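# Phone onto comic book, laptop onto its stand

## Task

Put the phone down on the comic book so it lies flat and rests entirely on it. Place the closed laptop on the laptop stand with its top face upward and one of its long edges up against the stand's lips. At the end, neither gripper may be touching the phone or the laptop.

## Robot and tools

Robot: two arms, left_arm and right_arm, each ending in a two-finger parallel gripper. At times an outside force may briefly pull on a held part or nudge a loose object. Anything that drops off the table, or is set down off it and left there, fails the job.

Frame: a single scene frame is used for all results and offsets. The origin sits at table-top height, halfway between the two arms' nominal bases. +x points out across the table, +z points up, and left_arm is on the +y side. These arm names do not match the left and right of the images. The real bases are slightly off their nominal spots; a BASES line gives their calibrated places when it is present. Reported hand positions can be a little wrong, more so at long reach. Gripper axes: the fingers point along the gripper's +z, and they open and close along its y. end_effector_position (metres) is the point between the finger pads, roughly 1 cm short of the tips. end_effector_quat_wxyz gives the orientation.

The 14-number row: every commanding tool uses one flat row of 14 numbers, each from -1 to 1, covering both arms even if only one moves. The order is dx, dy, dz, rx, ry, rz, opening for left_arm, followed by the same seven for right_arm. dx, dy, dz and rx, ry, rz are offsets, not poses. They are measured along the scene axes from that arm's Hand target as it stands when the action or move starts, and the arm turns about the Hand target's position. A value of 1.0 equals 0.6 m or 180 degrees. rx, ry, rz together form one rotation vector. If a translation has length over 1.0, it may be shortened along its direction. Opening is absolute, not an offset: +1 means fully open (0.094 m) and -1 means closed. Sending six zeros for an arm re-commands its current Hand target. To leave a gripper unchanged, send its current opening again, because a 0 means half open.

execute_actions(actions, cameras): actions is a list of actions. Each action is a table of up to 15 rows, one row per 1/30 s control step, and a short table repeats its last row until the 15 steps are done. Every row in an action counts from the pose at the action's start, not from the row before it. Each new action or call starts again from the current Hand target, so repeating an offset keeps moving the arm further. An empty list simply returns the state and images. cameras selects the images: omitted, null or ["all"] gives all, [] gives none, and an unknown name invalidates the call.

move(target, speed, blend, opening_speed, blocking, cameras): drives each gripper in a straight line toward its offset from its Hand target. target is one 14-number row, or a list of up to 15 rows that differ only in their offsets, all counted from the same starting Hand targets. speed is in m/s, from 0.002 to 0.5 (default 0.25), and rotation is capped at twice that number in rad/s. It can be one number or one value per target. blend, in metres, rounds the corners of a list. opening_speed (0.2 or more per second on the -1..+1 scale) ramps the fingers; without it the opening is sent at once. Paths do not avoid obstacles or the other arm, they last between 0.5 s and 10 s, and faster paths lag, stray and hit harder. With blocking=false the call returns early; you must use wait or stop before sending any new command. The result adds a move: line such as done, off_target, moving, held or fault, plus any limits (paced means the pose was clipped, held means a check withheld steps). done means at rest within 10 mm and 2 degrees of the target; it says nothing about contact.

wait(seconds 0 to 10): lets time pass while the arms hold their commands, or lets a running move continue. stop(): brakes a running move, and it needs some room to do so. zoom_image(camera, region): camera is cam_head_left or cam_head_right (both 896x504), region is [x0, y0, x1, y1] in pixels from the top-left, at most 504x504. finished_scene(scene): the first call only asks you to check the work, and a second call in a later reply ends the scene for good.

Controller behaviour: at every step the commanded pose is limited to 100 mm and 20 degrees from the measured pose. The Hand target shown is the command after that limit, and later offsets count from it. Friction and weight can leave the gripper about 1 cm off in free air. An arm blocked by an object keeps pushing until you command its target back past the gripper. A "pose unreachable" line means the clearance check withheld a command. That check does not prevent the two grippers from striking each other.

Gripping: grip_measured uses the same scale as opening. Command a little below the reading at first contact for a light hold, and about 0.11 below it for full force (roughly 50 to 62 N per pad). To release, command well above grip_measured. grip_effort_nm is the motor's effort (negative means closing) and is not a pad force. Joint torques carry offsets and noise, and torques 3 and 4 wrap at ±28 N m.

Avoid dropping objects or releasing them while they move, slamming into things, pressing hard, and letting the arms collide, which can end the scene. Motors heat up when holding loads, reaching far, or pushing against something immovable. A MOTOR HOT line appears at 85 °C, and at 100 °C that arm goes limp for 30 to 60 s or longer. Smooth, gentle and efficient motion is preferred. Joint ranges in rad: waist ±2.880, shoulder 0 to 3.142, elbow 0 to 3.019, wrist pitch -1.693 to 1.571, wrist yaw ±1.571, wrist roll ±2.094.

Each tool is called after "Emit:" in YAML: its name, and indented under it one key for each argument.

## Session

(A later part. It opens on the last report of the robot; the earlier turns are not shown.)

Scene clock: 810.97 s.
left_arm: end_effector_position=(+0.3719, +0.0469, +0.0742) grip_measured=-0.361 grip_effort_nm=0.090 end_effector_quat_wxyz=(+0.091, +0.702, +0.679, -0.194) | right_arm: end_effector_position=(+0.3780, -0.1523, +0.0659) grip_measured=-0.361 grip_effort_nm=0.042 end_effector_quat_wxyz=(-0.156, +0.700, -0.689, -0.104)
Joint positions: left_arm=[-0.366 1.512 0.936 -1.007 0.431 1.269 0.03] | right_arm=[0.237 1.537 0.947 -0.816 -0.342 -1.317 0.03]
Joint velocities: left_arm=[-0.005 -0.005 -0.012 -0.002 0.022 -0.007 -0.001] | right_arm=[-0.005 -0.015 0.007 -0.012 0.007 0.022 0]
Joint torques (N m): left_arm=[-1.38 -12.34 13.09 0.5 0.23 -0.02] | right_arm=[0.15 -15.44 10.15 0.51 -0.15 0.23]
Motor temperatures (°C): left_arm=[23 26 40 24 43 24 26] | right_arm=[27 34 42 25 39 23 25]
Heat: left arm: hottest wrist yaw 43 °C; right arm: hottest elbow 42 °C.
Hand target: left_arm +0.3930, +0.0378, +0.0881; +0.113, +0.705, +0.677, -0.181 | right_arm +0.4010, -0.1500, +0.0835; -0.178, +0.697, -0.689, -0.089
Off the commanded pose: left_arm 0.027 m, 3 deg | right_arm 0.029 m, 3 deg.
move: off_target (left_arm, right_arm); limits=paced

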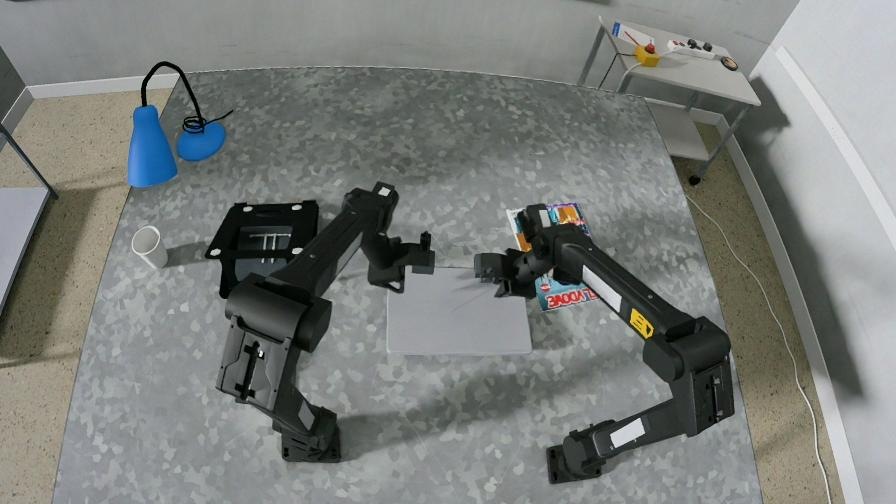

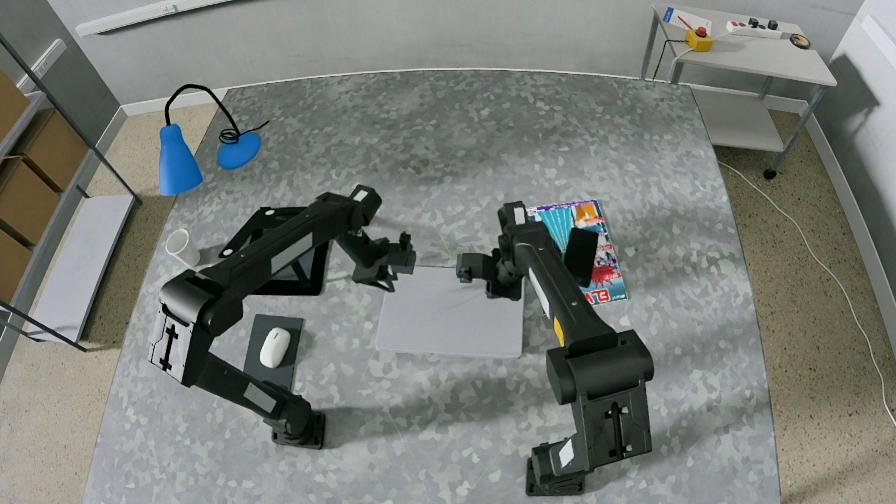

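Emit:
move:
  target:
    - [-0.04,0.15,0.02,0,0,0,-0.36,-0.04,-0.2,0.02,0,0,0,-0.36]
    - [-0.07,0.15,-0.145,0,0,0,-0.36,-0.09,-0.2,-0.135,0,0,0,-0.36]
  speed: 0.15
  cameras: []

Emit:
move:
  target: [0,0,-0.03,0,0,0,-0.36,0,0,-0.03,0,0,0,-0.36]
  speed: 0.05
  cameras: []

Emit:
move:
  target: [0,0,-0.03,0,0,0,-0.36,0,0,-0.03,0,0,0,-0.36]
  speed: 0.05

Emit:
zoom_image:
  camera: "cam_head_right"
  region: [280, 220, 580, 370]

Emit:
zoom_image:
  camera: "cam_head_left"
  region: [280, 220, 580, 370]

Scene clock: 825.30 s.
left_arm: end_effector_position=(+0.3509, +0.1258, +0.0119) grip_measured=-0.361 grip_effort_nm=0.090 end_effector_quat_wxyz=(+0.112, +0.705, +0.676, -0.183) | right_arm: end_effector_position=(+0.3489, -0.2667, +0.0160) grip_measured=-0.361 grip_effort_nm=0.042 end_effector_quat_wxyz=(-0.185, +0.699, -0.686, -0.082)
Joint positions: left_arm=[-0.166 1.528 0.744 -0.841 0.429 1.487 0.03] | right_arm=[-0.057 1.517 0.749 -0.672 -0.387 -1.616 0.03]
Joint velocities: left_arm=[-0.005 -0.005 0.002 -0.017 0.051 0.022 -0.001] | right_arm=[0.005 -0.005 -0.017 0.022 0.007 -0.095 0.001]
Joint torques (N m): left_arm=[-0.97 -9 6.24 1.16 0.1 0.04] | right_arm=[-0.15 -10.29 5.39 0.73 -0.28 0.09]
Motor temperatures (°C): left_arm=[23 26 39 24 39 24 26] | right_arm=[27 34 43 25 35 23 25]
Heat: left arm: hottest elbow 39 °C; right arm: hottest elbow 43 °C.
Hand target: left_arm +0.3508, +0.1278, +0.0009; +0.111, +0.705, +0.676, -0.181 | right_arm +0.3451, -0.2707, +0.0048; -0.179, +0.696, -0.689, -0.088
Off the commanded pose: left_arm 0.011 m, 0 deg | right_arm 0.014 m, 1 deg.
move: off_target (left_arm, right_arm)
No camera images: "cameras" was empty.

Scene clock: 826.10 s.
left_arm: end_effector_position=(+0.3563, +0.1242, +0.0108) grip_measured=-0.361 grip_effort_nm=0.090 end_effector_quat_wxyz=(+0.125, +0.706, +0.674, -0.177) | right_arm: end_effector_position=(+0.3541, -0.2661, +0.0149) grip_measured=-0.361 grip_effort_nm=0.046 end_effector_quat_wxyz=(-0.197, +0.699, -0.683, -0.076)
Joint positions: left_arm=[-0.166 1.53 0.74 -0.809 0.435 1.487 0.03] | right_arm=[-0.059 1.522 0.746 -0.64 -0.397 -1.616 0.03]
Joint velocities: left_arm=[0.005 -0.015 0.007 0.002 -0.037 -0.066 -0.001] | right_arm=[-0.005 -0.015 -0.002 -0.017 0.022 0.037 0]
Joint torques (N m): left_arm=[-1.08 -6.95 4.9 2.07 -0.14 0.08] | right_arm=[-0.26 -8 4.42 1.51 0.06 0.09]
Motor temperatures (°C): left_arm=[23 26 39 24 39 24 26] | right_arm=[27 34 43 25 35 23 25]
Heat: left arm: hottest elbow 39 °C; right arm: hottest elbow 43 °C.
Hand target: left_arm +0.3507, +0.1277, -0.0170; +0.112, +0.705, +0.676, -0.181 | right_arm +0.3448, -0.2708, -0.0132; -0.179, +0.696, -0.689, -0.088
Off the commanded pose: left_arm 0.029 m, 2 deg | right_arm 0.030 m, 3 deg.
move: off_target (left_arm, right_arm)
No camera images: "cameras" was empty.

Scene clock: 827.00 s.
left_arm: end_effector_position=(+0.3558, +0.1244, +0.0089) grip_measured=-0.361 grip_effort_nm=0.090 end_effector_quat_wxyz=(+0.132, +0.705, +0.674, -0.178) | right_arm: end_effector_position=(+0.3535, -0.2656, +0.0136) grip_measured=-0.361 grip_effort_nm=0.017 end_effector_quat_wxyz=(-0.205, +0.697, -0.683, -0.077)
Joint positions: left_arm=[-0.161 1.528 0.729 -0.788 0.446 1.487 0.03] | right_arm=[-0.064 1.522 0.736 -0.623 -0.412 -1.616 0.03]
Joint velocities: left_arm=[-0.005 -0.005 -0.007 0.002 0.066 0.007 0.001] | right_arm=[-0.024 -0.015 0.012 0.002 -0.051 0.051 -0.002]
Joint torques (N m): left_arm=[-1.9 -4.13 4.37 3.32 -0.49 0.04] | right_arm=[0.09 -5.13 3.77 2.55 0.53 0.06]
Motor temperatures (°C): left_arm=[23 26 39 24 39 24 26] | right_arm=[27 34 43 25 35 23 25]
Heat: left arm: hottest elbow 39 °C; right arm: hottest elbow 43 °C.
Hand target: left_arm +0.3508, +0.1276, -0.0349; +0.112, +0.705, +0.677, -0.181 | right_arm +0.3448, -0.2711, -0.0311; -0.180, +0.696, -0.689, -0.088
Off the commanded pose: left_arm 0.044 m, 2 deg | right_arm 0.046 m, 3 deg.
move: off_target (left_arm, right_arm)

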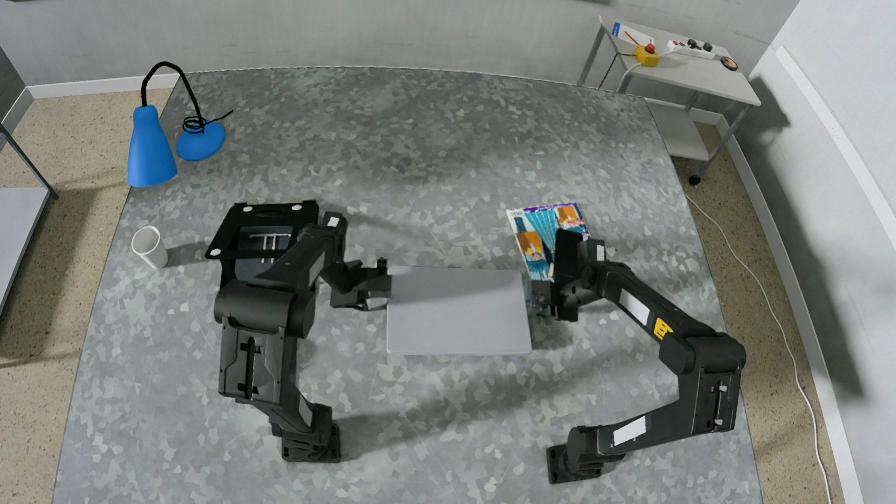

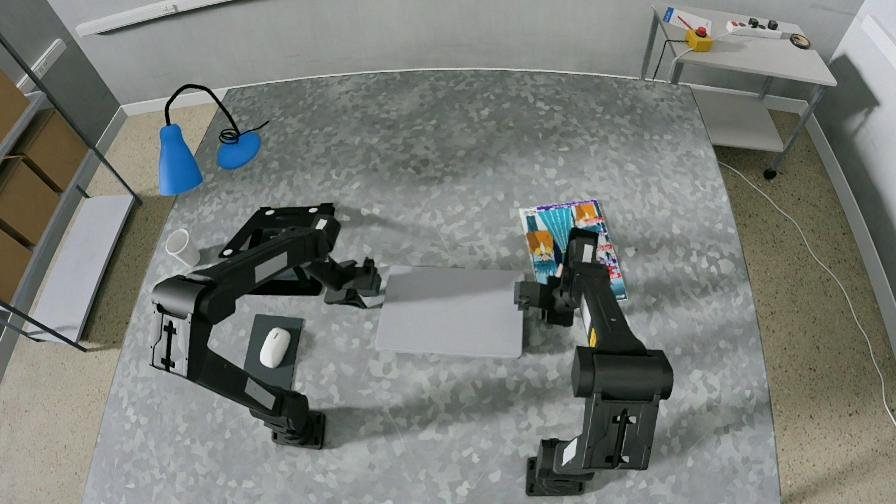

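Scaled by 1.680.

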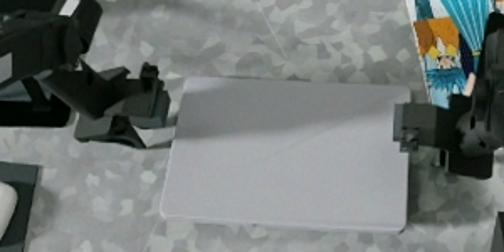

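Scaled by 1.680.

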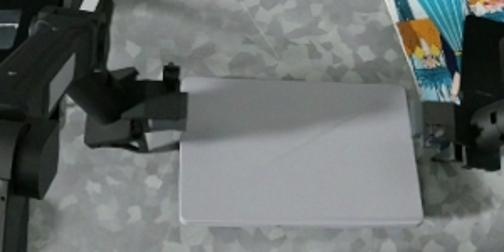

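Emit:
move:
  target:
    - [0,0,0.078,0,0,0,-0.36,0,0.04,0.078,0,0,0,-0.36]
    - [0,-0.06,0.078,0,0,0,-0.36,0,0.07,0.078,0,0,0,-0.36]
    - [0,-0.2,0.078,0,0,0,-0.36,0,0.2,0.078,0,0,0,-0.36]
  speed: [0.06,0.08,0.08]

Emit:
zoom_image:
  camera: "cam_head_right"
  region: [280, 220, 580, 370]

Emit:
zoom_image:
  camera: "cam_head_left"
  region: [280, 220, 580, 370]

Scene clock: 840.13 s.
left_arm: end_effector_position=(+0.3423, +0.0821, +0.0125) grip_measured=-0.361 grip_effort_nm=0.090 end_effector_quat_wxyz=(+0.086, +0.681, +0.711, -0.156) | right_arm: end_effector_position=(+0.3446, -0.2298, +0.0156) grip_measured=-0.361 grip_effort_nm=0.027 end_effector_quat_wxyz=(-0.142, +0.670, -0.727, -0.047)
Joint positions: left_arm=[-0.332 1.505 0.737 -0.786 0.357 1.221 0.03] | right_arm=[0.103 1.488 0.736 -0.641 -0.244 -1.36 0.03]
Joint velocities: left_arm=[-0.005 0.005 0.007 0.002 0.051 0.007 0] | right_arm=[0.005 -0.005 0.002 -0.012 -0.007 -0.022 0]
Joint torques (N m): left_arm=[-12.45 -7.77 12.4 2.29 3 -0.66] | right_arm=[10.7 -10.05 7.2 1.88 -3.4 0.7]
Motor temperatures (°C): left_arm=[23 26 37 24 38 24 26] | right_arm=[27 34 41 25 35 23 25]
Heat: left arm: hottest wrist yaw 38 °C; right arm: hottest elbow 41 °C.
Hand target: left_arm +0.3503, +0.0080, +0.0128; +0.113, +0.705, +0.677, -0.181 | right_arm +0.3458, -0.1501, +0.0141; -0.178, +0.697, -0.689, -0.089
Off the commanded pose: left_arm 0.075 m, 6 deg | right_arm 0.079 m, 8 deg.
move: off_target (left_arm, right_arm)

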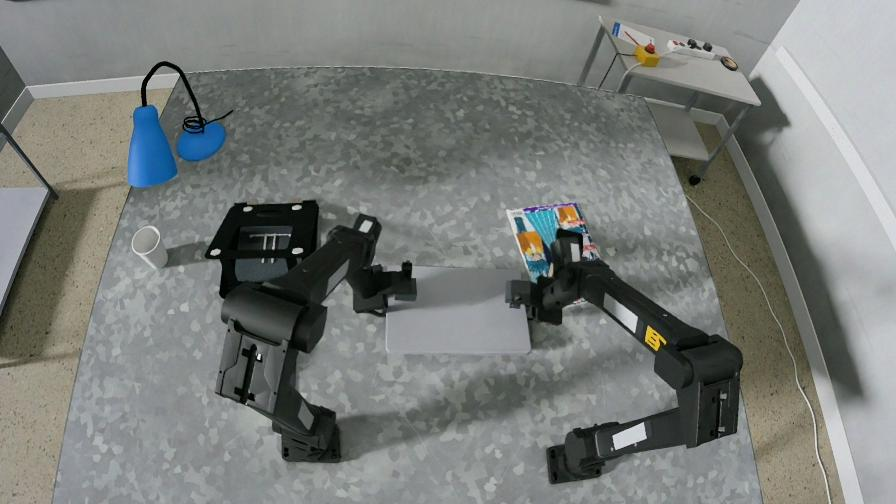

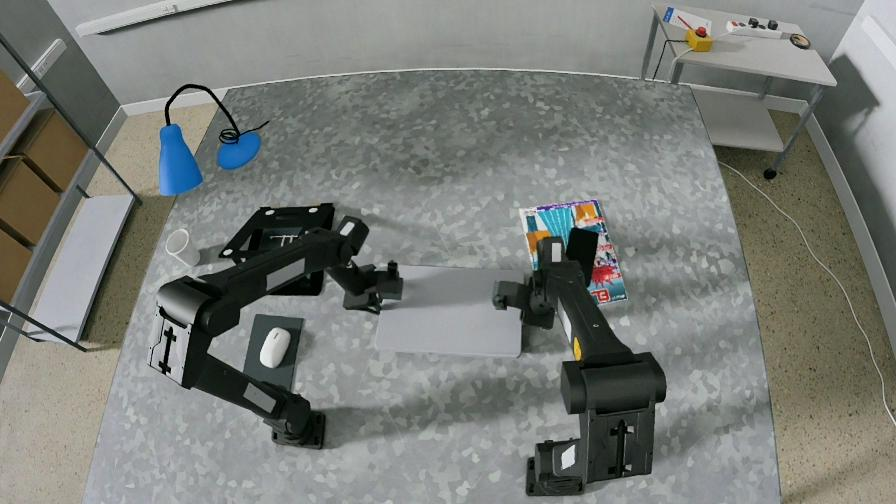

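Scaled by 1.680.

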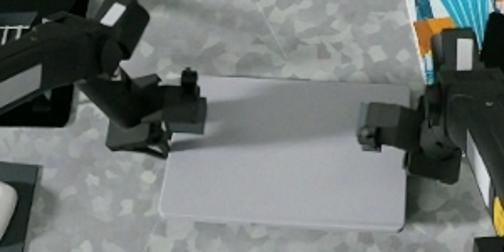

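Scaled by 1.680.

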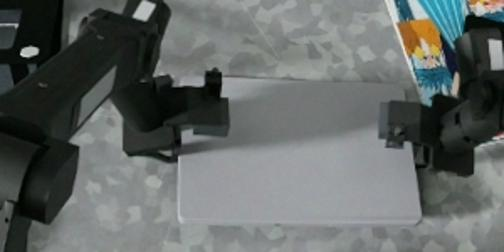

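Emit:
move:
  target: [0.02,-0.015,0.08,0,-0.035,0,-0.36,0.02,0.015,0.08,0,-0.035,0,-0.36]
  speed: 0.08

Emit:
zoom_image:
  camera: "cam_head_right"
  region: [280, 220, 580, 370]

Emit:
zoom_image:
  camera: "cam_head_left"
  region: [280, 220, 580, 370]

Scene clock: 843.60 s.
left_arm: end_effector_position=(+0.3419, +0.0824, +0.0166) grip_measured=-0.361 grip_effort_nm=0.090 end_effector_quat_wxyz=(+0.075, +0.686, +0.713, -0.124) | right_arm: end_effector_position=(+0.3477, -0.2275, +0.0269) grip_measured=-0.361 grip_effort_nm=0.022 end_effector_quat_wxyz=(-0.142, +0.675, -0.724, -0.018)
Joint positions: left_arm=[-0.364 1.481 0.737 -0.793 0.289 1.193 0.03] | right_arm=[0.13 1.451 0.736 -0.641 -0.193 -1.346 0.03]
Joint velocities: left_arm=[-0.015 -0.005 -0.002 -0.007 -0.051 -0.022 0] | right_arm=[0.005 0.005 -0.007 -0.002 0.051 0.051 0]
Joint torques (N m): left_arm=[-11.99 -14.33 14.97 1.52 3.83 -0.51] | right_arm=[10.64 -15.38 8.99 1.33 -4.13 0.7]
Motor temperatures (°C): left_arm=[23 26 38 24 41 24 26] | right_arm=[27 34 40 25 40 24 25]
Heat: left arm: hottest wrist yaw 41 °C; right arm: hottest elbow 40 °C.
Hand target: left_arm +0.3627, -0.0009, +0.0608; +0.151, +0.713, +0.670, -0.143 | right_arm +0.3582, -0.1405, +0.0621; -0.215, +0.701, -0.678, -0.051
Off the commanded pose: left_arm 0.097 m, 11 deg | right_arm 0.094 m, 11 deg.
move: off_target (left_arm, right_arm)

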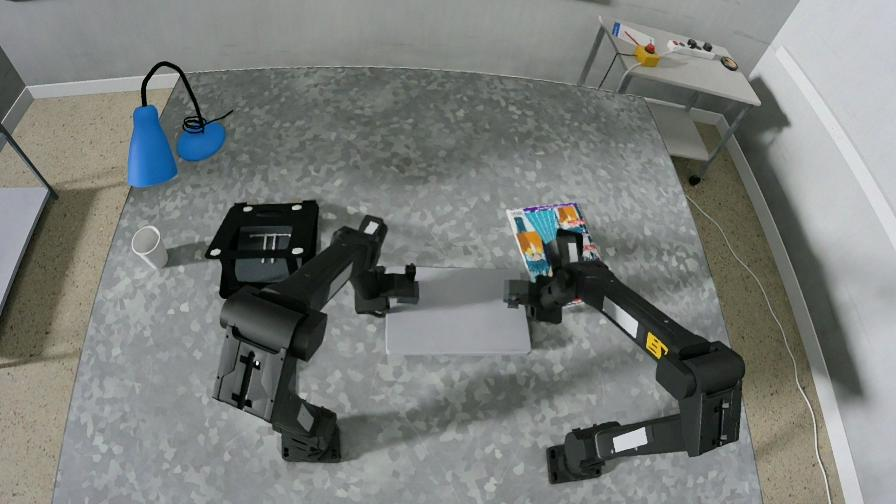

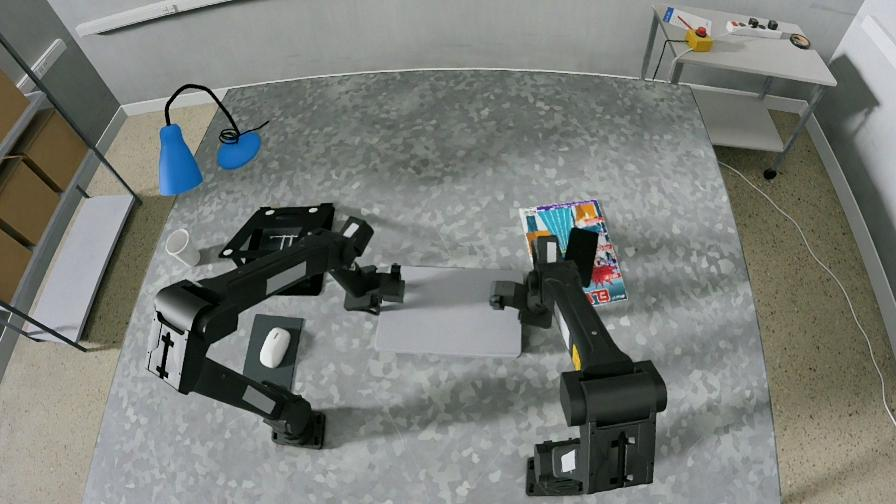

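Scaled by 1.680.

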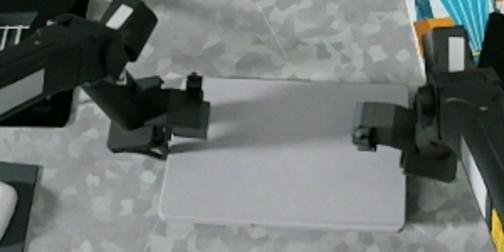

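Scaled by 1.680.

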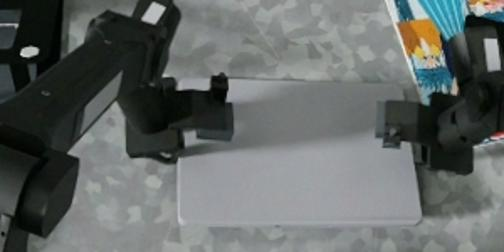

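Emit:
execute_actions:
  actions: []

Emit:
zoom_image:
  camera: "cam_head_left"
  region: [280, 180, 680, 400]

Emit:
zoom_image:
  camera: "cam_head_right"
  region: [280, 180, 680, 400]

Scene clock: 858.13 s.
left_arm: end_effector_position=(+0.3418, +0.0825, +0.0166) grip_measured=-0.361 grip_effort_nm=0.090 end_effector_quat_wxyz=(+0.075, +0.686, +0.713, -0.124) | right_arm: end_effector_position=(+0.3477, -0.2275, +0.0269) grip_measured=-0.361 grip_effort_nm=0.027 end_effector_quat_wxyz=(-0.142, +0.675, -0.724, -0.018)
Joint positions: left_arm=[-0.364 1.481 0.737 -0.793 0.289 1.193 0.03] | right_arm=[0.13 1.451 0.736 -0.641 -0.193 -1.345 0.03]
Joint velocities: left_arm=[-0.005 0.005 -0.012 0.002 -0.022 0.037 0] | right_arm=[0.005 0.005 -0.017 -0.002 0.022 -0.051 0]
Joint torques (N m): left_arm=[-11.4 -14.51 15.16 1.44 3.93 -0.49] | right_arm=[10.58 -15.44 8.98 1.32 -4.15 0.72]
Motor temperatures (°C): left_arm=[23 26 38 24 56 24 26] | right_arm=[27 35 41 25 58 24 25]
Heat: left arm: hottest wrist yaw 56 °C; right arm: hottest wrist yaw 58 °C.
Hand target: left_arm +0.3627, -0.0009, +0.0608; +0.151, +0.713, +0.670, -0.143 | right_arm +0.3582, -0.1405, +0.0621; -0.215, +0.701, -0.678, -0.051
Tool commands: left_gripper/opening=-0.36 right_gripper/opening=-0.36
Off the commanded pose: left_arm 0.097 m, 11 deg | right_arm 0.094 m, 11 deg.

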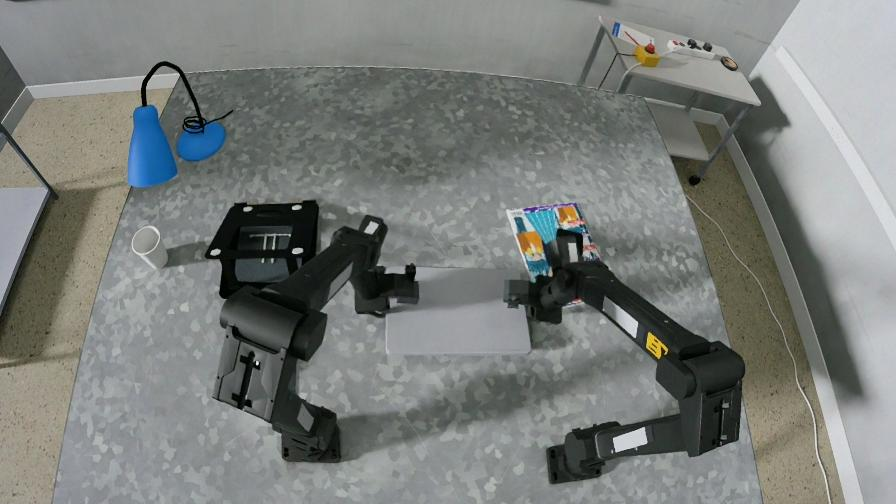

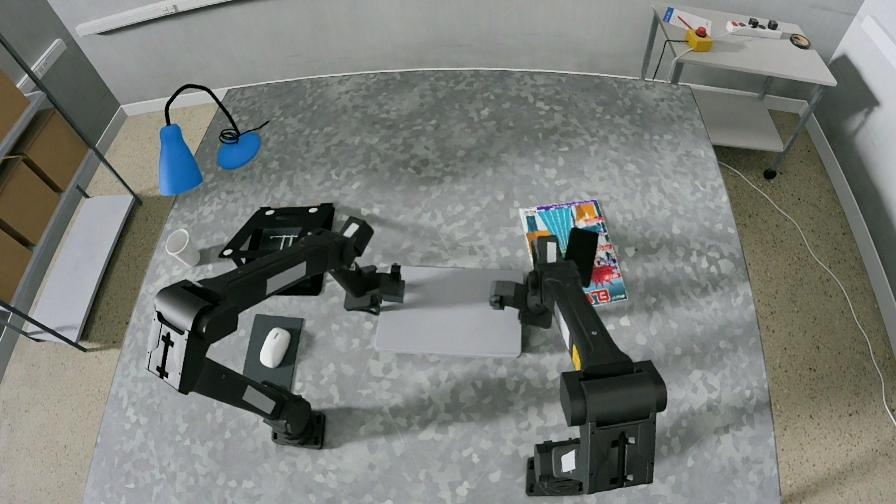

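Scaled by 1.260.

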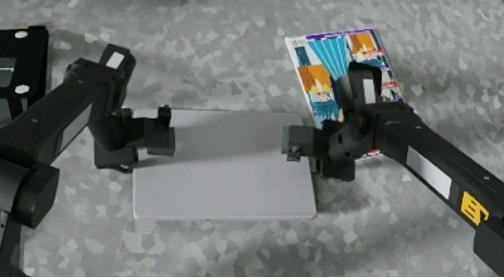

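Scaled by 1.260.

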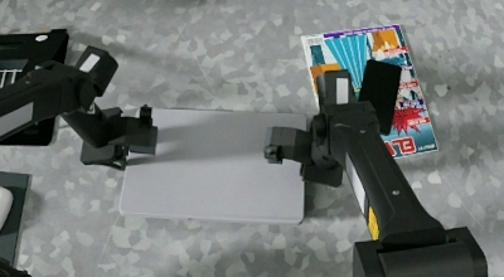

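Emit:
move:
  target: [-0.03,0.26,0.0,0,0,0,-0.36,-0.02,-0.26,0.0,0,0,0,-0.36]
  speed: 0.12
  cameras: []

Emit:
move:
  target: [0.0,0.0,0.2,0,0,0,-0.36,0,-0.05,0.17,0,0,0,-0.36]
  speed: 0.2

Scene clock: 914.20 s.
left_arm: end_effector_position=(+0.3491, +0.1516, +0.0558) grip_measured=-0.361 grip_effort_nm=0.085 end_effector_quat_wxyz=(+0.145, +0.715, +0.669, -0.144) | right_arm: end_effector_position=(+0.3406, -0.2933, +0.0578) grip_measured=-0.361 grip_effort_nm=0.012 end_effector_quat_wxyz=(-0.213, +0.701, -0.678, -0.053)
Joint positions: left_arm=[-0.097 1.366 0.727 -0.915 0.411 1.566 0.03] | right_arm=[-0.14 1.38 0.736 -0.748 -0.407 -1.701 0.03]
Joint velocities: left_arm=[0.005 -0.015 -0.007 -0.002 0.022 0.022 0] | right_arm=[0.005 0.015 -0.022 0.002 0.051 -0.066 0]
Joint torques (N m): left_arm=[-0.44 -10.99 7.58 -0.09 0.43 0.07] | right_arm=[-0.15 -11.34 7.83 0.05 -0.36 0.12]
Motor temperatures (°C): left_arm=[24 26 40 24 75 24 26] | right_arm=[28 36 41 25 82 24 25]
Heat: left arm: hottest wrist yaw 75 °C; right arm: hottest wrist yaw 82 °C.
Hand target: left_arm +0.3461, +0.1552, +0.0598; +0.149, +0.714, +0.669, -0.143 | right_arm +0.3451, -0.2972, +0.0639; -0.217, +0.701, -0.678, -0.048
Off the commanded pose: left_arm 0.008 m, 1 deg | right_arm 0.008 m, 0 deg.
move: done
No camera images: "cameras" was empty.

Scene clock: 915.63 s.
left_arm: end_effector_position=(+0.3254, +0.1533, +0.1543) grip_measured=-0.361 grip_effort_nm=0.085 end_effector_quat_wxyz=(+0.125, +0.712, +0.672, -0.163) | right_arm: end_effector_position=(+0.3282, -0.3181, +0.1422) grip_measured=-0.361 grip_effort_nm=0.022 end_effector_quat_wxyz=(-0.202, +0.700, -0.682, -0.071)
Joint positions: left_arm=[-0.097 1.194 0.869 -1.286 0.411 1.569 0.03] | right_arm=[-0.22 1.263 0.887 -1.096 -0.42 -1.79 0.03]
Joint velocities: left_arm=[-0.005 0.005 -0.007 -0.002 -0.007 -0.051 0] | right_arm=[-0.005 -0.005 0.012 -0.002 0.007 0.007 0]
Joint torques (N m): left_arm=[-0.97 -9.17 15.58 -0.08 0.4 0.08] | right_arm=[-0.56 -10.81 11.85 -0.12 -0.34 0.1]
Motor temperatures (°C): left_arm=[24 27 40 24 73 24 26] | right_arm=[28 36 41 25 79 24 25]
Heat: left arm: hottest wrist yaw 73 °C; right arm: hottest wrist yaw 79 °C.
Hand target: left_arm +0.3470, +0.1562, +0.1794; +0.149, +0.714, +0.669, -0.143 | right_arm +0.3467, -0.3266, +0.1662; -0.217, +0.701, -0.678, -0.048
Off the commanded pose: left_arm 0.033 m, 4 deg | right_arm 0.030 m, 3 deg.
move: off_target (left_arm, right_arm)

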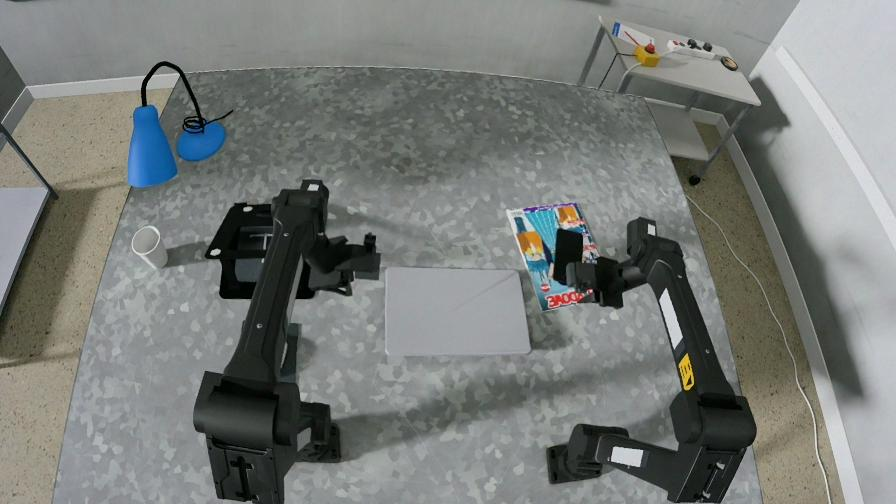

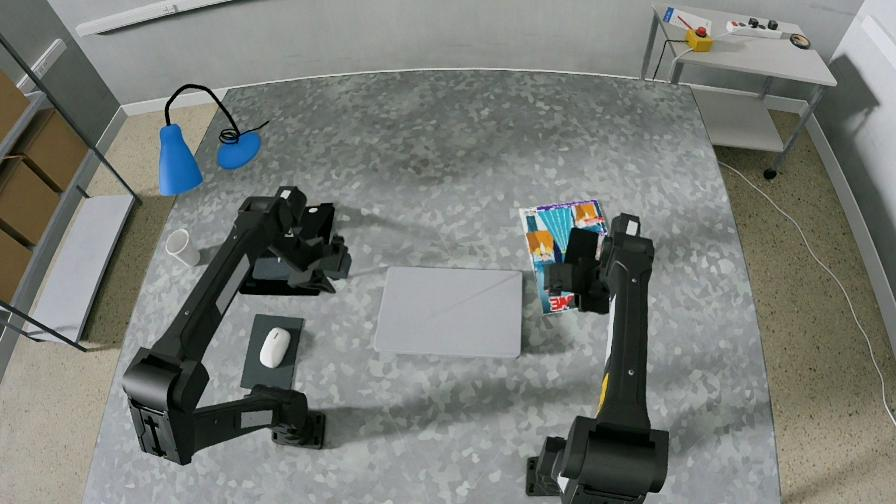

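Emit:
move:
  target: [-0.25,-0.16,-0.12,0,-0.222,0,-0.36,-0.25,0.18,-0.1,0,-0.222,0,-0.36]
  speed: 0.2

Scene clock: 941.03 s.
left_arm: end_effector_position=(+0.1977, +0.0642, +0.1136) grip_measured=-0.361 grip_effort_nm=0.085 end_effector_quat_wxyz=(+0.374, +0.714, +0.582, +0.109) | right_arm: end_effector_position=(+0.1991, -0.2176, +0.1156) grip_measured=-0.360 grip_effort_nm=0.017 end_effector_quat_wxyz=(-0.432, +0.677, -0.561, +0.200)
Joint positions: left_arm=[-1.064 0.384 0.259 -0.694 -0.304 0.86 0.03] | right_arm=[0.316 0.162 0.14 -0.559 -0.104 -1.38 0.03]
Joint velocities: left_arm=[0.005 -0.015 -0.007 -0.007 0.066 0.007 0] | right_arm=[0.005 -0.024 -0.012 0.002 -0.007 0.007 0.001]
Joint torques (N m): left_arm=[-2.32 1.2 10.84 2.25 -0.29 -0.11] | right_arm=[1.44 0.44 8.58 1.1 0.03 0.28]
Motor temperatures (°C): left_arm=[23 26 42 24 54 24 26] | right_arm=[28 35 43 25 57 24 25]
Heat: left arm: hottest wrist yaw 54 °C; right arm: hottest wrist yaw 57 °C.
Hand target: left_arm +0.1964, +0.0605, +0.1101; +0.375, +0.715, +0.580, +0.106 | right_arm +0.1947, -0.2161, +0.1088; -0.431, +0.679, -0.561, +0.195
Off the commanded pose: left_arm 0.007 m, 1 deg | right_arm 0.010 m, 1 deg.
move: done

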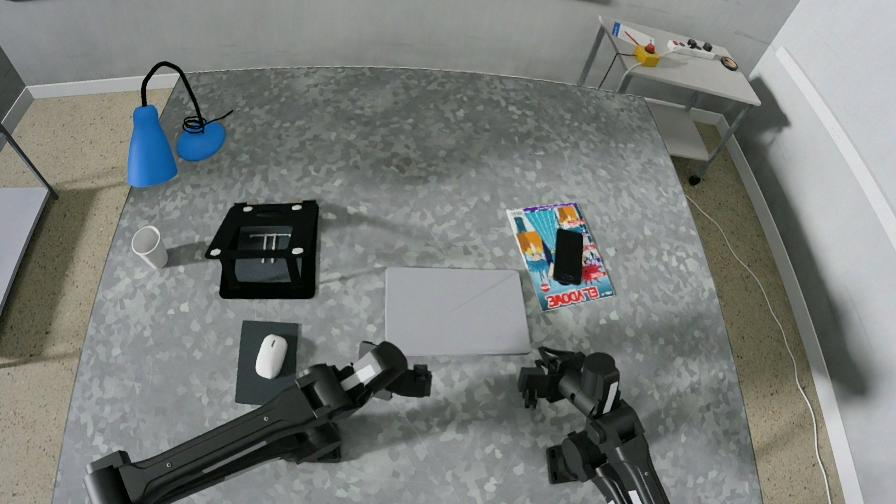

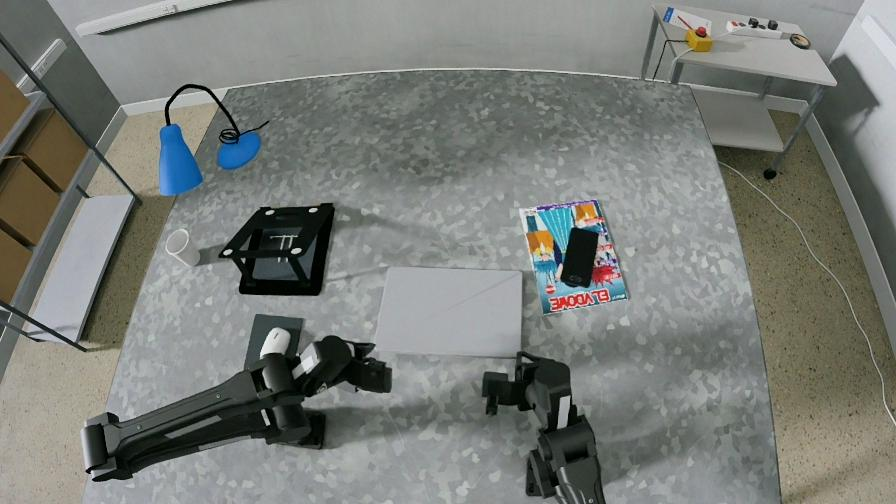

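Emit:
move:
  target: [-0.03,0,-0.153,0,0,0,-0.36,-0.03,0,-0.155,0,0,0,-0.36]
  speed: 0.15

Emit:
zoom_image:
  camera: "cam_head_left"
  region: [340, 240, 600, 440]

Emit:
zoom_image:
  camera: "cam_head_right"
  region: [320, 240, 580, 440]

Scene clock: 947.00 s.
left_arm: end_effector_position=(+0.1881, +0.0638, +0.0660) grip_measured=-0.361 grip_effort_nm=0.085 end_effector_quat_wxyz=(+0.374, +0.714, +0.581, +0.108) | right_arm: end_effector_position=(+0.1898, -0.2196, +0.0836) grip_measured=-0.360 grip_effort_nm=0.012 end_effector_quat_wxyz=(-0.421, +0.682, -0.566, +0.193)
Joint positions: left_arm=[-1.132 0.427 0.139 -0.546 -0.349 0.808 0.03] | right_arm=[0.326 0.122 0.07 -0.559 -0.097 -1.376 0.03]
Joint velocities: left_arm=[0.005 0.015 -0.007 0.012 -0.037 -0.051 0] | right_arm=[0.005 -0.015 0.007 -0.002 0.007 0.022 0]
Joint torques (N m): left_arm=[-2.55 0.32 10.62 2.26 -0.27 -0.08] | right_arm=[0.38 3.43 11.32 1.52 -0.07 0.21]
Motor temperatures (°C): left_arm=[23 26 42 24 52 24 26] | right_arm=[28 35 43 25 55 24 25]
Heat: left arm: hottest wrist yaw 52 °C; right arm: hottest wrist yaw 55 °C.
Hand target: left_arm +0.1865, +0.0615, +0.0622; +0.375, +0.715, +0.580, +0.106 | right_arm +0.1929, -0.2190, +0.0942; -0.425, +0.680, -0.564, +0.196
Off the commanded pose: left_arm 0.049 m, 0 deg | right_arm 0.069 m, 1 deg.
move: held (right_arm; a check stopped the path), off_target (left_arm; braked when a check withheld steps of right_arm); limits=held
pose unreachable (right arm): on one or more control steps of this call, first in action 0 (counted from 0), this arm could not follow its commanded pose, so it was not sent that pose on those steps. It may still have moved: this result reports where it is.
cause: moving toward the commanded pose would bring two parts of the arm too close to each other (its shoulder (the part past joint 1) and its wrist (the part past joint 5), with joints 2 (shoulder) to 5 (wrist yaw) between them).

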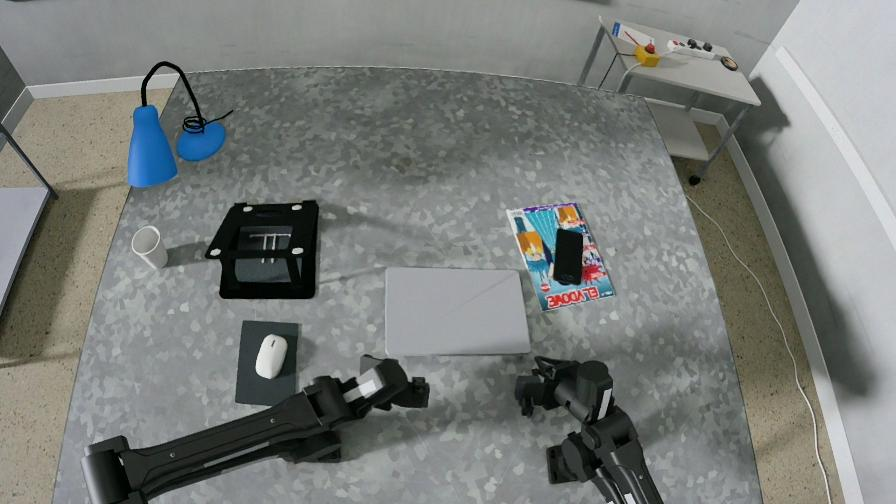

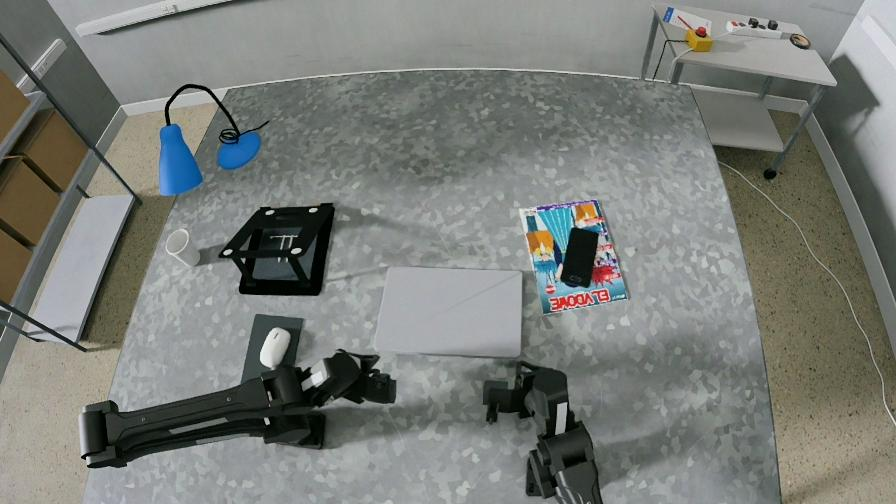

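Scaled by 1.938.

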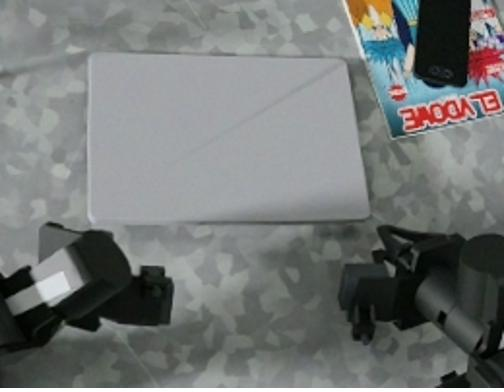

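Scaled by 1.938.

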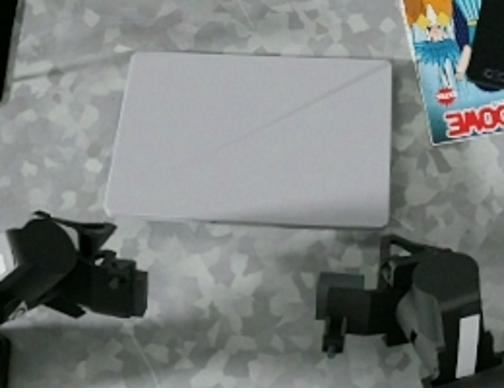

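Emit:
move:
  target: [0.0,-0.225,0.07,-0.235,0.123,0.461,0.9,0.12,-0.2,0.17,0,0,0,-0.36]
  speed: 0.25

Scene clock: 960.20 s.
left_arm: end_effector_position=(+0.1838, -0.0486, +0.0859) grip_measured=+0.898 grip_effort_nm=0.120 end_effector_quat_wxyz=(+0.320, +0.010, +0.947, +0.019) | right_arm: end_effector_position=(+0.2511, -0.3312, +0.1666) grip_measured=-0.360 grip_effort_nm=0.012 end_effector_quat_wxyz=(-0.424, +0.679, -0.573, +0.177)
Joint positions: left_arm=[-1.44 1.283 0.68 -0.885 -0.647 -1.364 0.089] | right_arm=[-0.498 0.637 0.409 -0.668 -0.738 -1.965 0.03]
Joint velocities: left_arm=[0.005 -0.015 0.007 0.012 -0.022 -0.007 -0.001] | right_arm=[0.005 0.005 -0.007 -0.002 -0.022 0.022 0]
Joint torques (N m): left_arm=[-1.85 -7.3 14.46 -0.12 -0.39 -0.09] | right_arm=[-0.38 -0.62 13.75 0.64 -0.43 0.13]
Motor temperatures (°C): left_arm=[23 26 41 24 50 24 26] | right_arm=[27 34 44 25 52 24 25]
Heat: left arm: hottest wrist yaw 50 °C; right arm: hottest wrist yaw 52 °C.
Hand target: left_arm +0.1846, -0.0743, +0.1026; +0.322, +0.003, +0.947, -0.002 | right_arm +0.2648, -0.3420, +0.1958; -0.427, +0.679, -0.564, +0.199
Off the commanded pose: left_arm 0.031 m, 2 deg | right_arm 0.034 m, 2 deg.
move: off_target (left_arm, right_arm)

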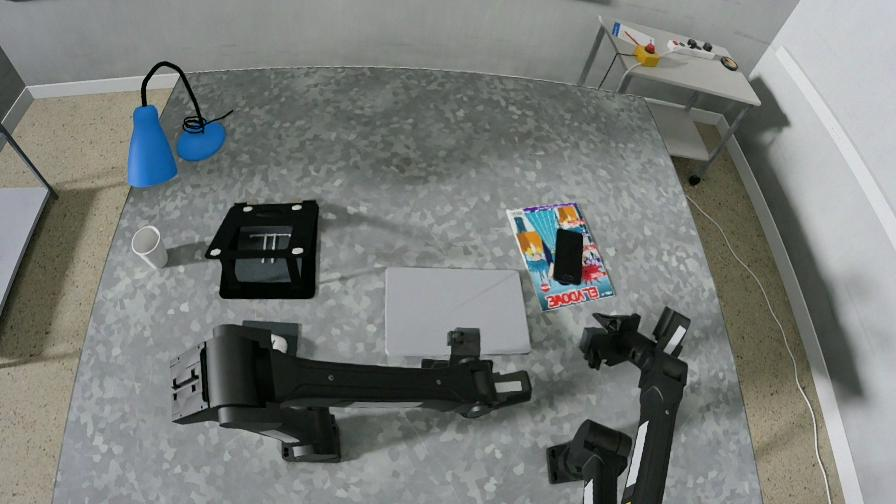

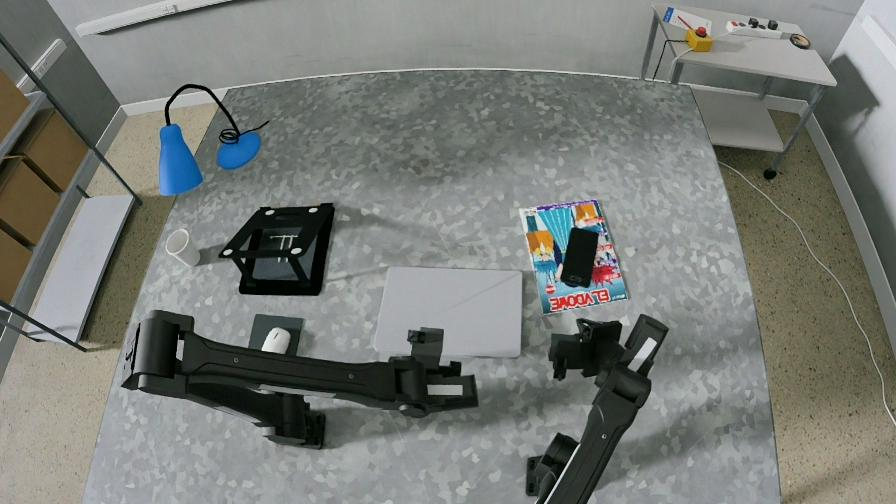

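Emit:
move:
  target: [-0.045,0.0,-0.147,0,0,0,0.9,0,0,0,0,0,0,-0.36]
  speed: 0.15

Emit:
zoom_image:
  camera: "cam_head_left"
  region: [340, 240, 600, 440]

Emit:
zoom_image:
  camera: "cam_head_right"
  region: [320, 240, 580, 440]

Scene clock: 963.77 s.
left_arm: end_effector_position=(+0.1608, -0.0715, +0.0188) grip_measured=+0.898 grip_effort_nm=0.129 end_effector_quat_wxyz=(+0.320, +0.001, +0.947, +0.000) | right_arm: end_effector_position=(+0.2509, -0.3310, +0.1664) grip_measured=-0.360 grip_effort_nm=0.017 end_effector_quat_wxyz=(-0.424, +0.679, -0.573, +0.176)
Joint positions: left_arm=[-1.522 1.482 0.642 -0.672 -0.649 -1.471 0.089] | right_arm=[-0.498 0.637 0.409 -0.669 -0.738 -1.965 0.03]
Joint velocities: left_arm=[-0.005 -0.005 -0.007 -0.007 0.007 -0.022 0.001] | right_arm=[-0.015 0.005 -0.017 0.002 -0.007 0.007 0]
Joint torques (N m): left_arm=[-2.26 -9.88 6.56 0.9 -0.56 -0.09] | right_arm=[-0.38 -0.62 13.75 0.66 -0.43 0.13]
Motor temperatures (°C): left_arm=[23 26 41 24 49 24 26] | right_arm=[27 34 44 25 52 24 25]
Heat: left arm: hottest wrist yaw 49 °C; right arm: hottest wrist yaw 52 °C.
Hand target: left_arm +0.1568, -0.0724, +0.0151; +0.322, +0.004, +0.947, -0.002 | right_arm +0.2648, -0.3419, +0.1958; -0.427, +0.679, -0.564, +0.199
Off the commanded pose: left_arm 0.006 m, 0 deg | right_arm 0.034 m, 3 deg.
move: off_target (right_arm)

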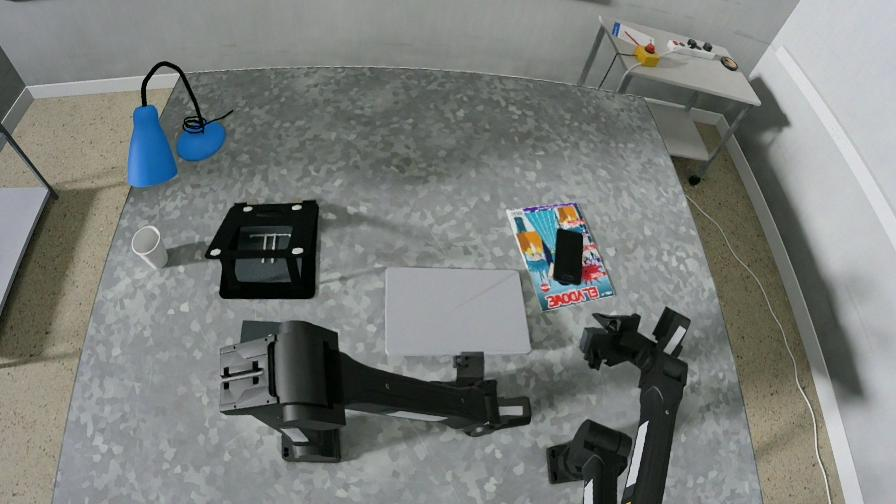

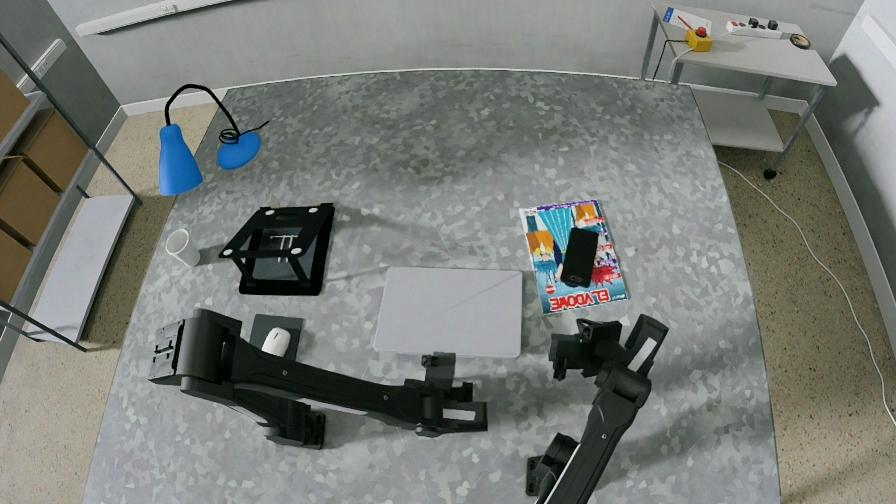

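Scaled by 1.938.

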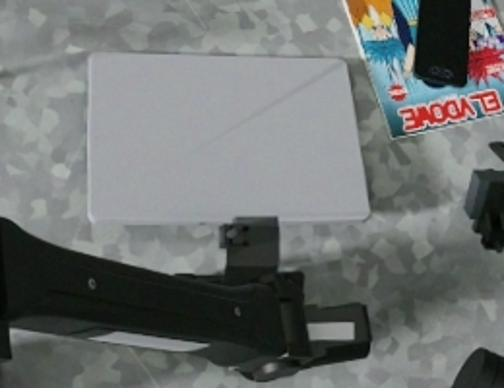

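Scaled by 1.938.

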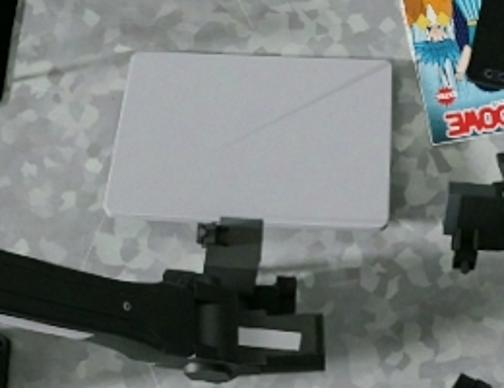

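Emit:
move:
  target:
    - [0,0,0,0,0,0,0.9,0.055,0.118,-0.21,0,0,0,-0.36]
    - [0,0,0,0,0,0,0.9,0.052,0.125,-0.295,0,0,0,-0.36]
  speed: 0.12

Emit:
zoom_image:
  camera: "cam_head_right"
  region: [450, 240, 610, 380]

Scene clock: 972.33 s.
left_arm: end_effector_position=(+0.1608, -0.0715, +0.0188) grip_measured=+0.898 grip_effort_nm=0.125 end_effector_quat_wxyz=(+0.320, +0.001, +0.947, +0.000) | right_arm: end_effector_position=(+0.3003, -0.2705, +0.0256) grip_measured=-0.361 grip_effort_nm=0.017 end_effector_quat_wxyz=(-0.428, +0.677, -0.562, +0.206)
Joint positions: left_arm=[-1.522 1.482 0.642 -0.672 -0.649 -1.472 0.089] | right_arm=[-0.098 1.295 0.145 0.502 -0.431 -1.633 0.03]
Joint velocities: left_arm=[-0.005 -0.015 -0.007 0.017 -0.022 0.007 0] | right_arm=[0.005 0.005 0.007 -0.007 0.007 -0.051 0]
Joint torques (N m): left_arm=[-2.2 -8.76 6.68 0.95 -0.61 -0.09] | right_arm=[1.49 -4.6 3.4 1.84 -0.09 0.29]
Motor temperatures (°C): left_arm=[23 26 40 24 48 24 26] | right_arm=[27 34 44 25 50 24 25]
Heat: left arm: hottest wrist yaw 48 °C; right arm: hottest wrist yaw 50 °C.
Hand target: left_arm +0.1568, -0.0724, +0.0151; +0.322, +0.004, +0.947, -0.002 | right_arm +0.2932, -0.2660, +0.0180; -0.426, +0.680, -0.564, +0.197
Off the commanded pose: left_arm 0.006 m, 1 deg | right_arm 0.009 m, 1 deg.
move: done

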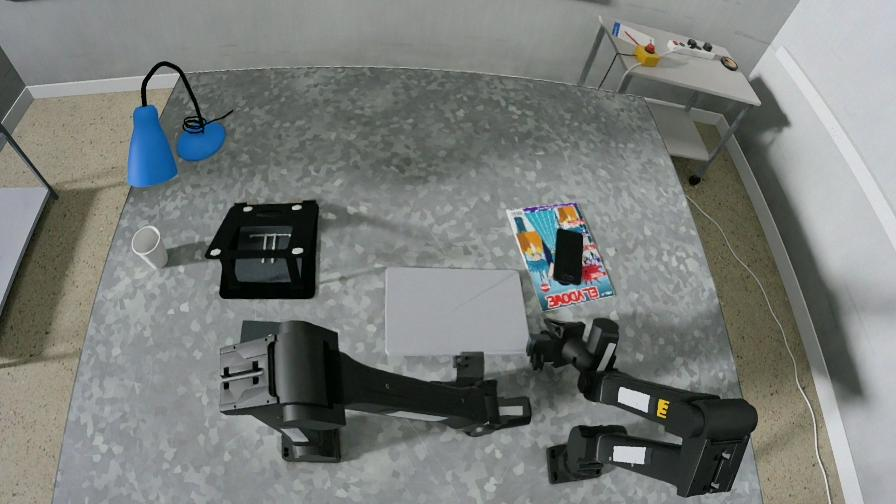

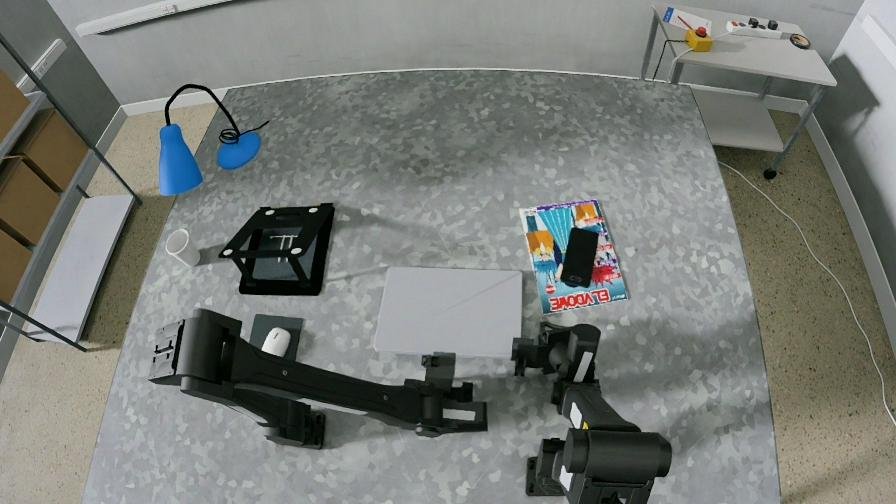

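Scaled by 3.150.

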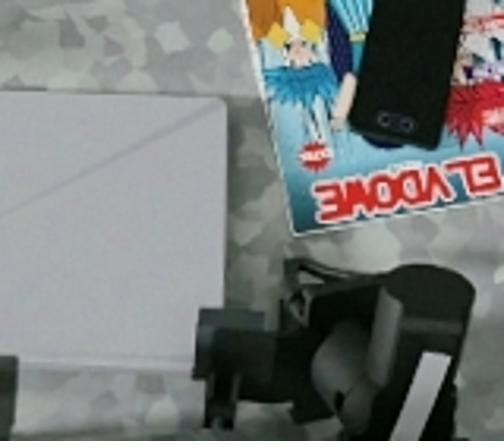

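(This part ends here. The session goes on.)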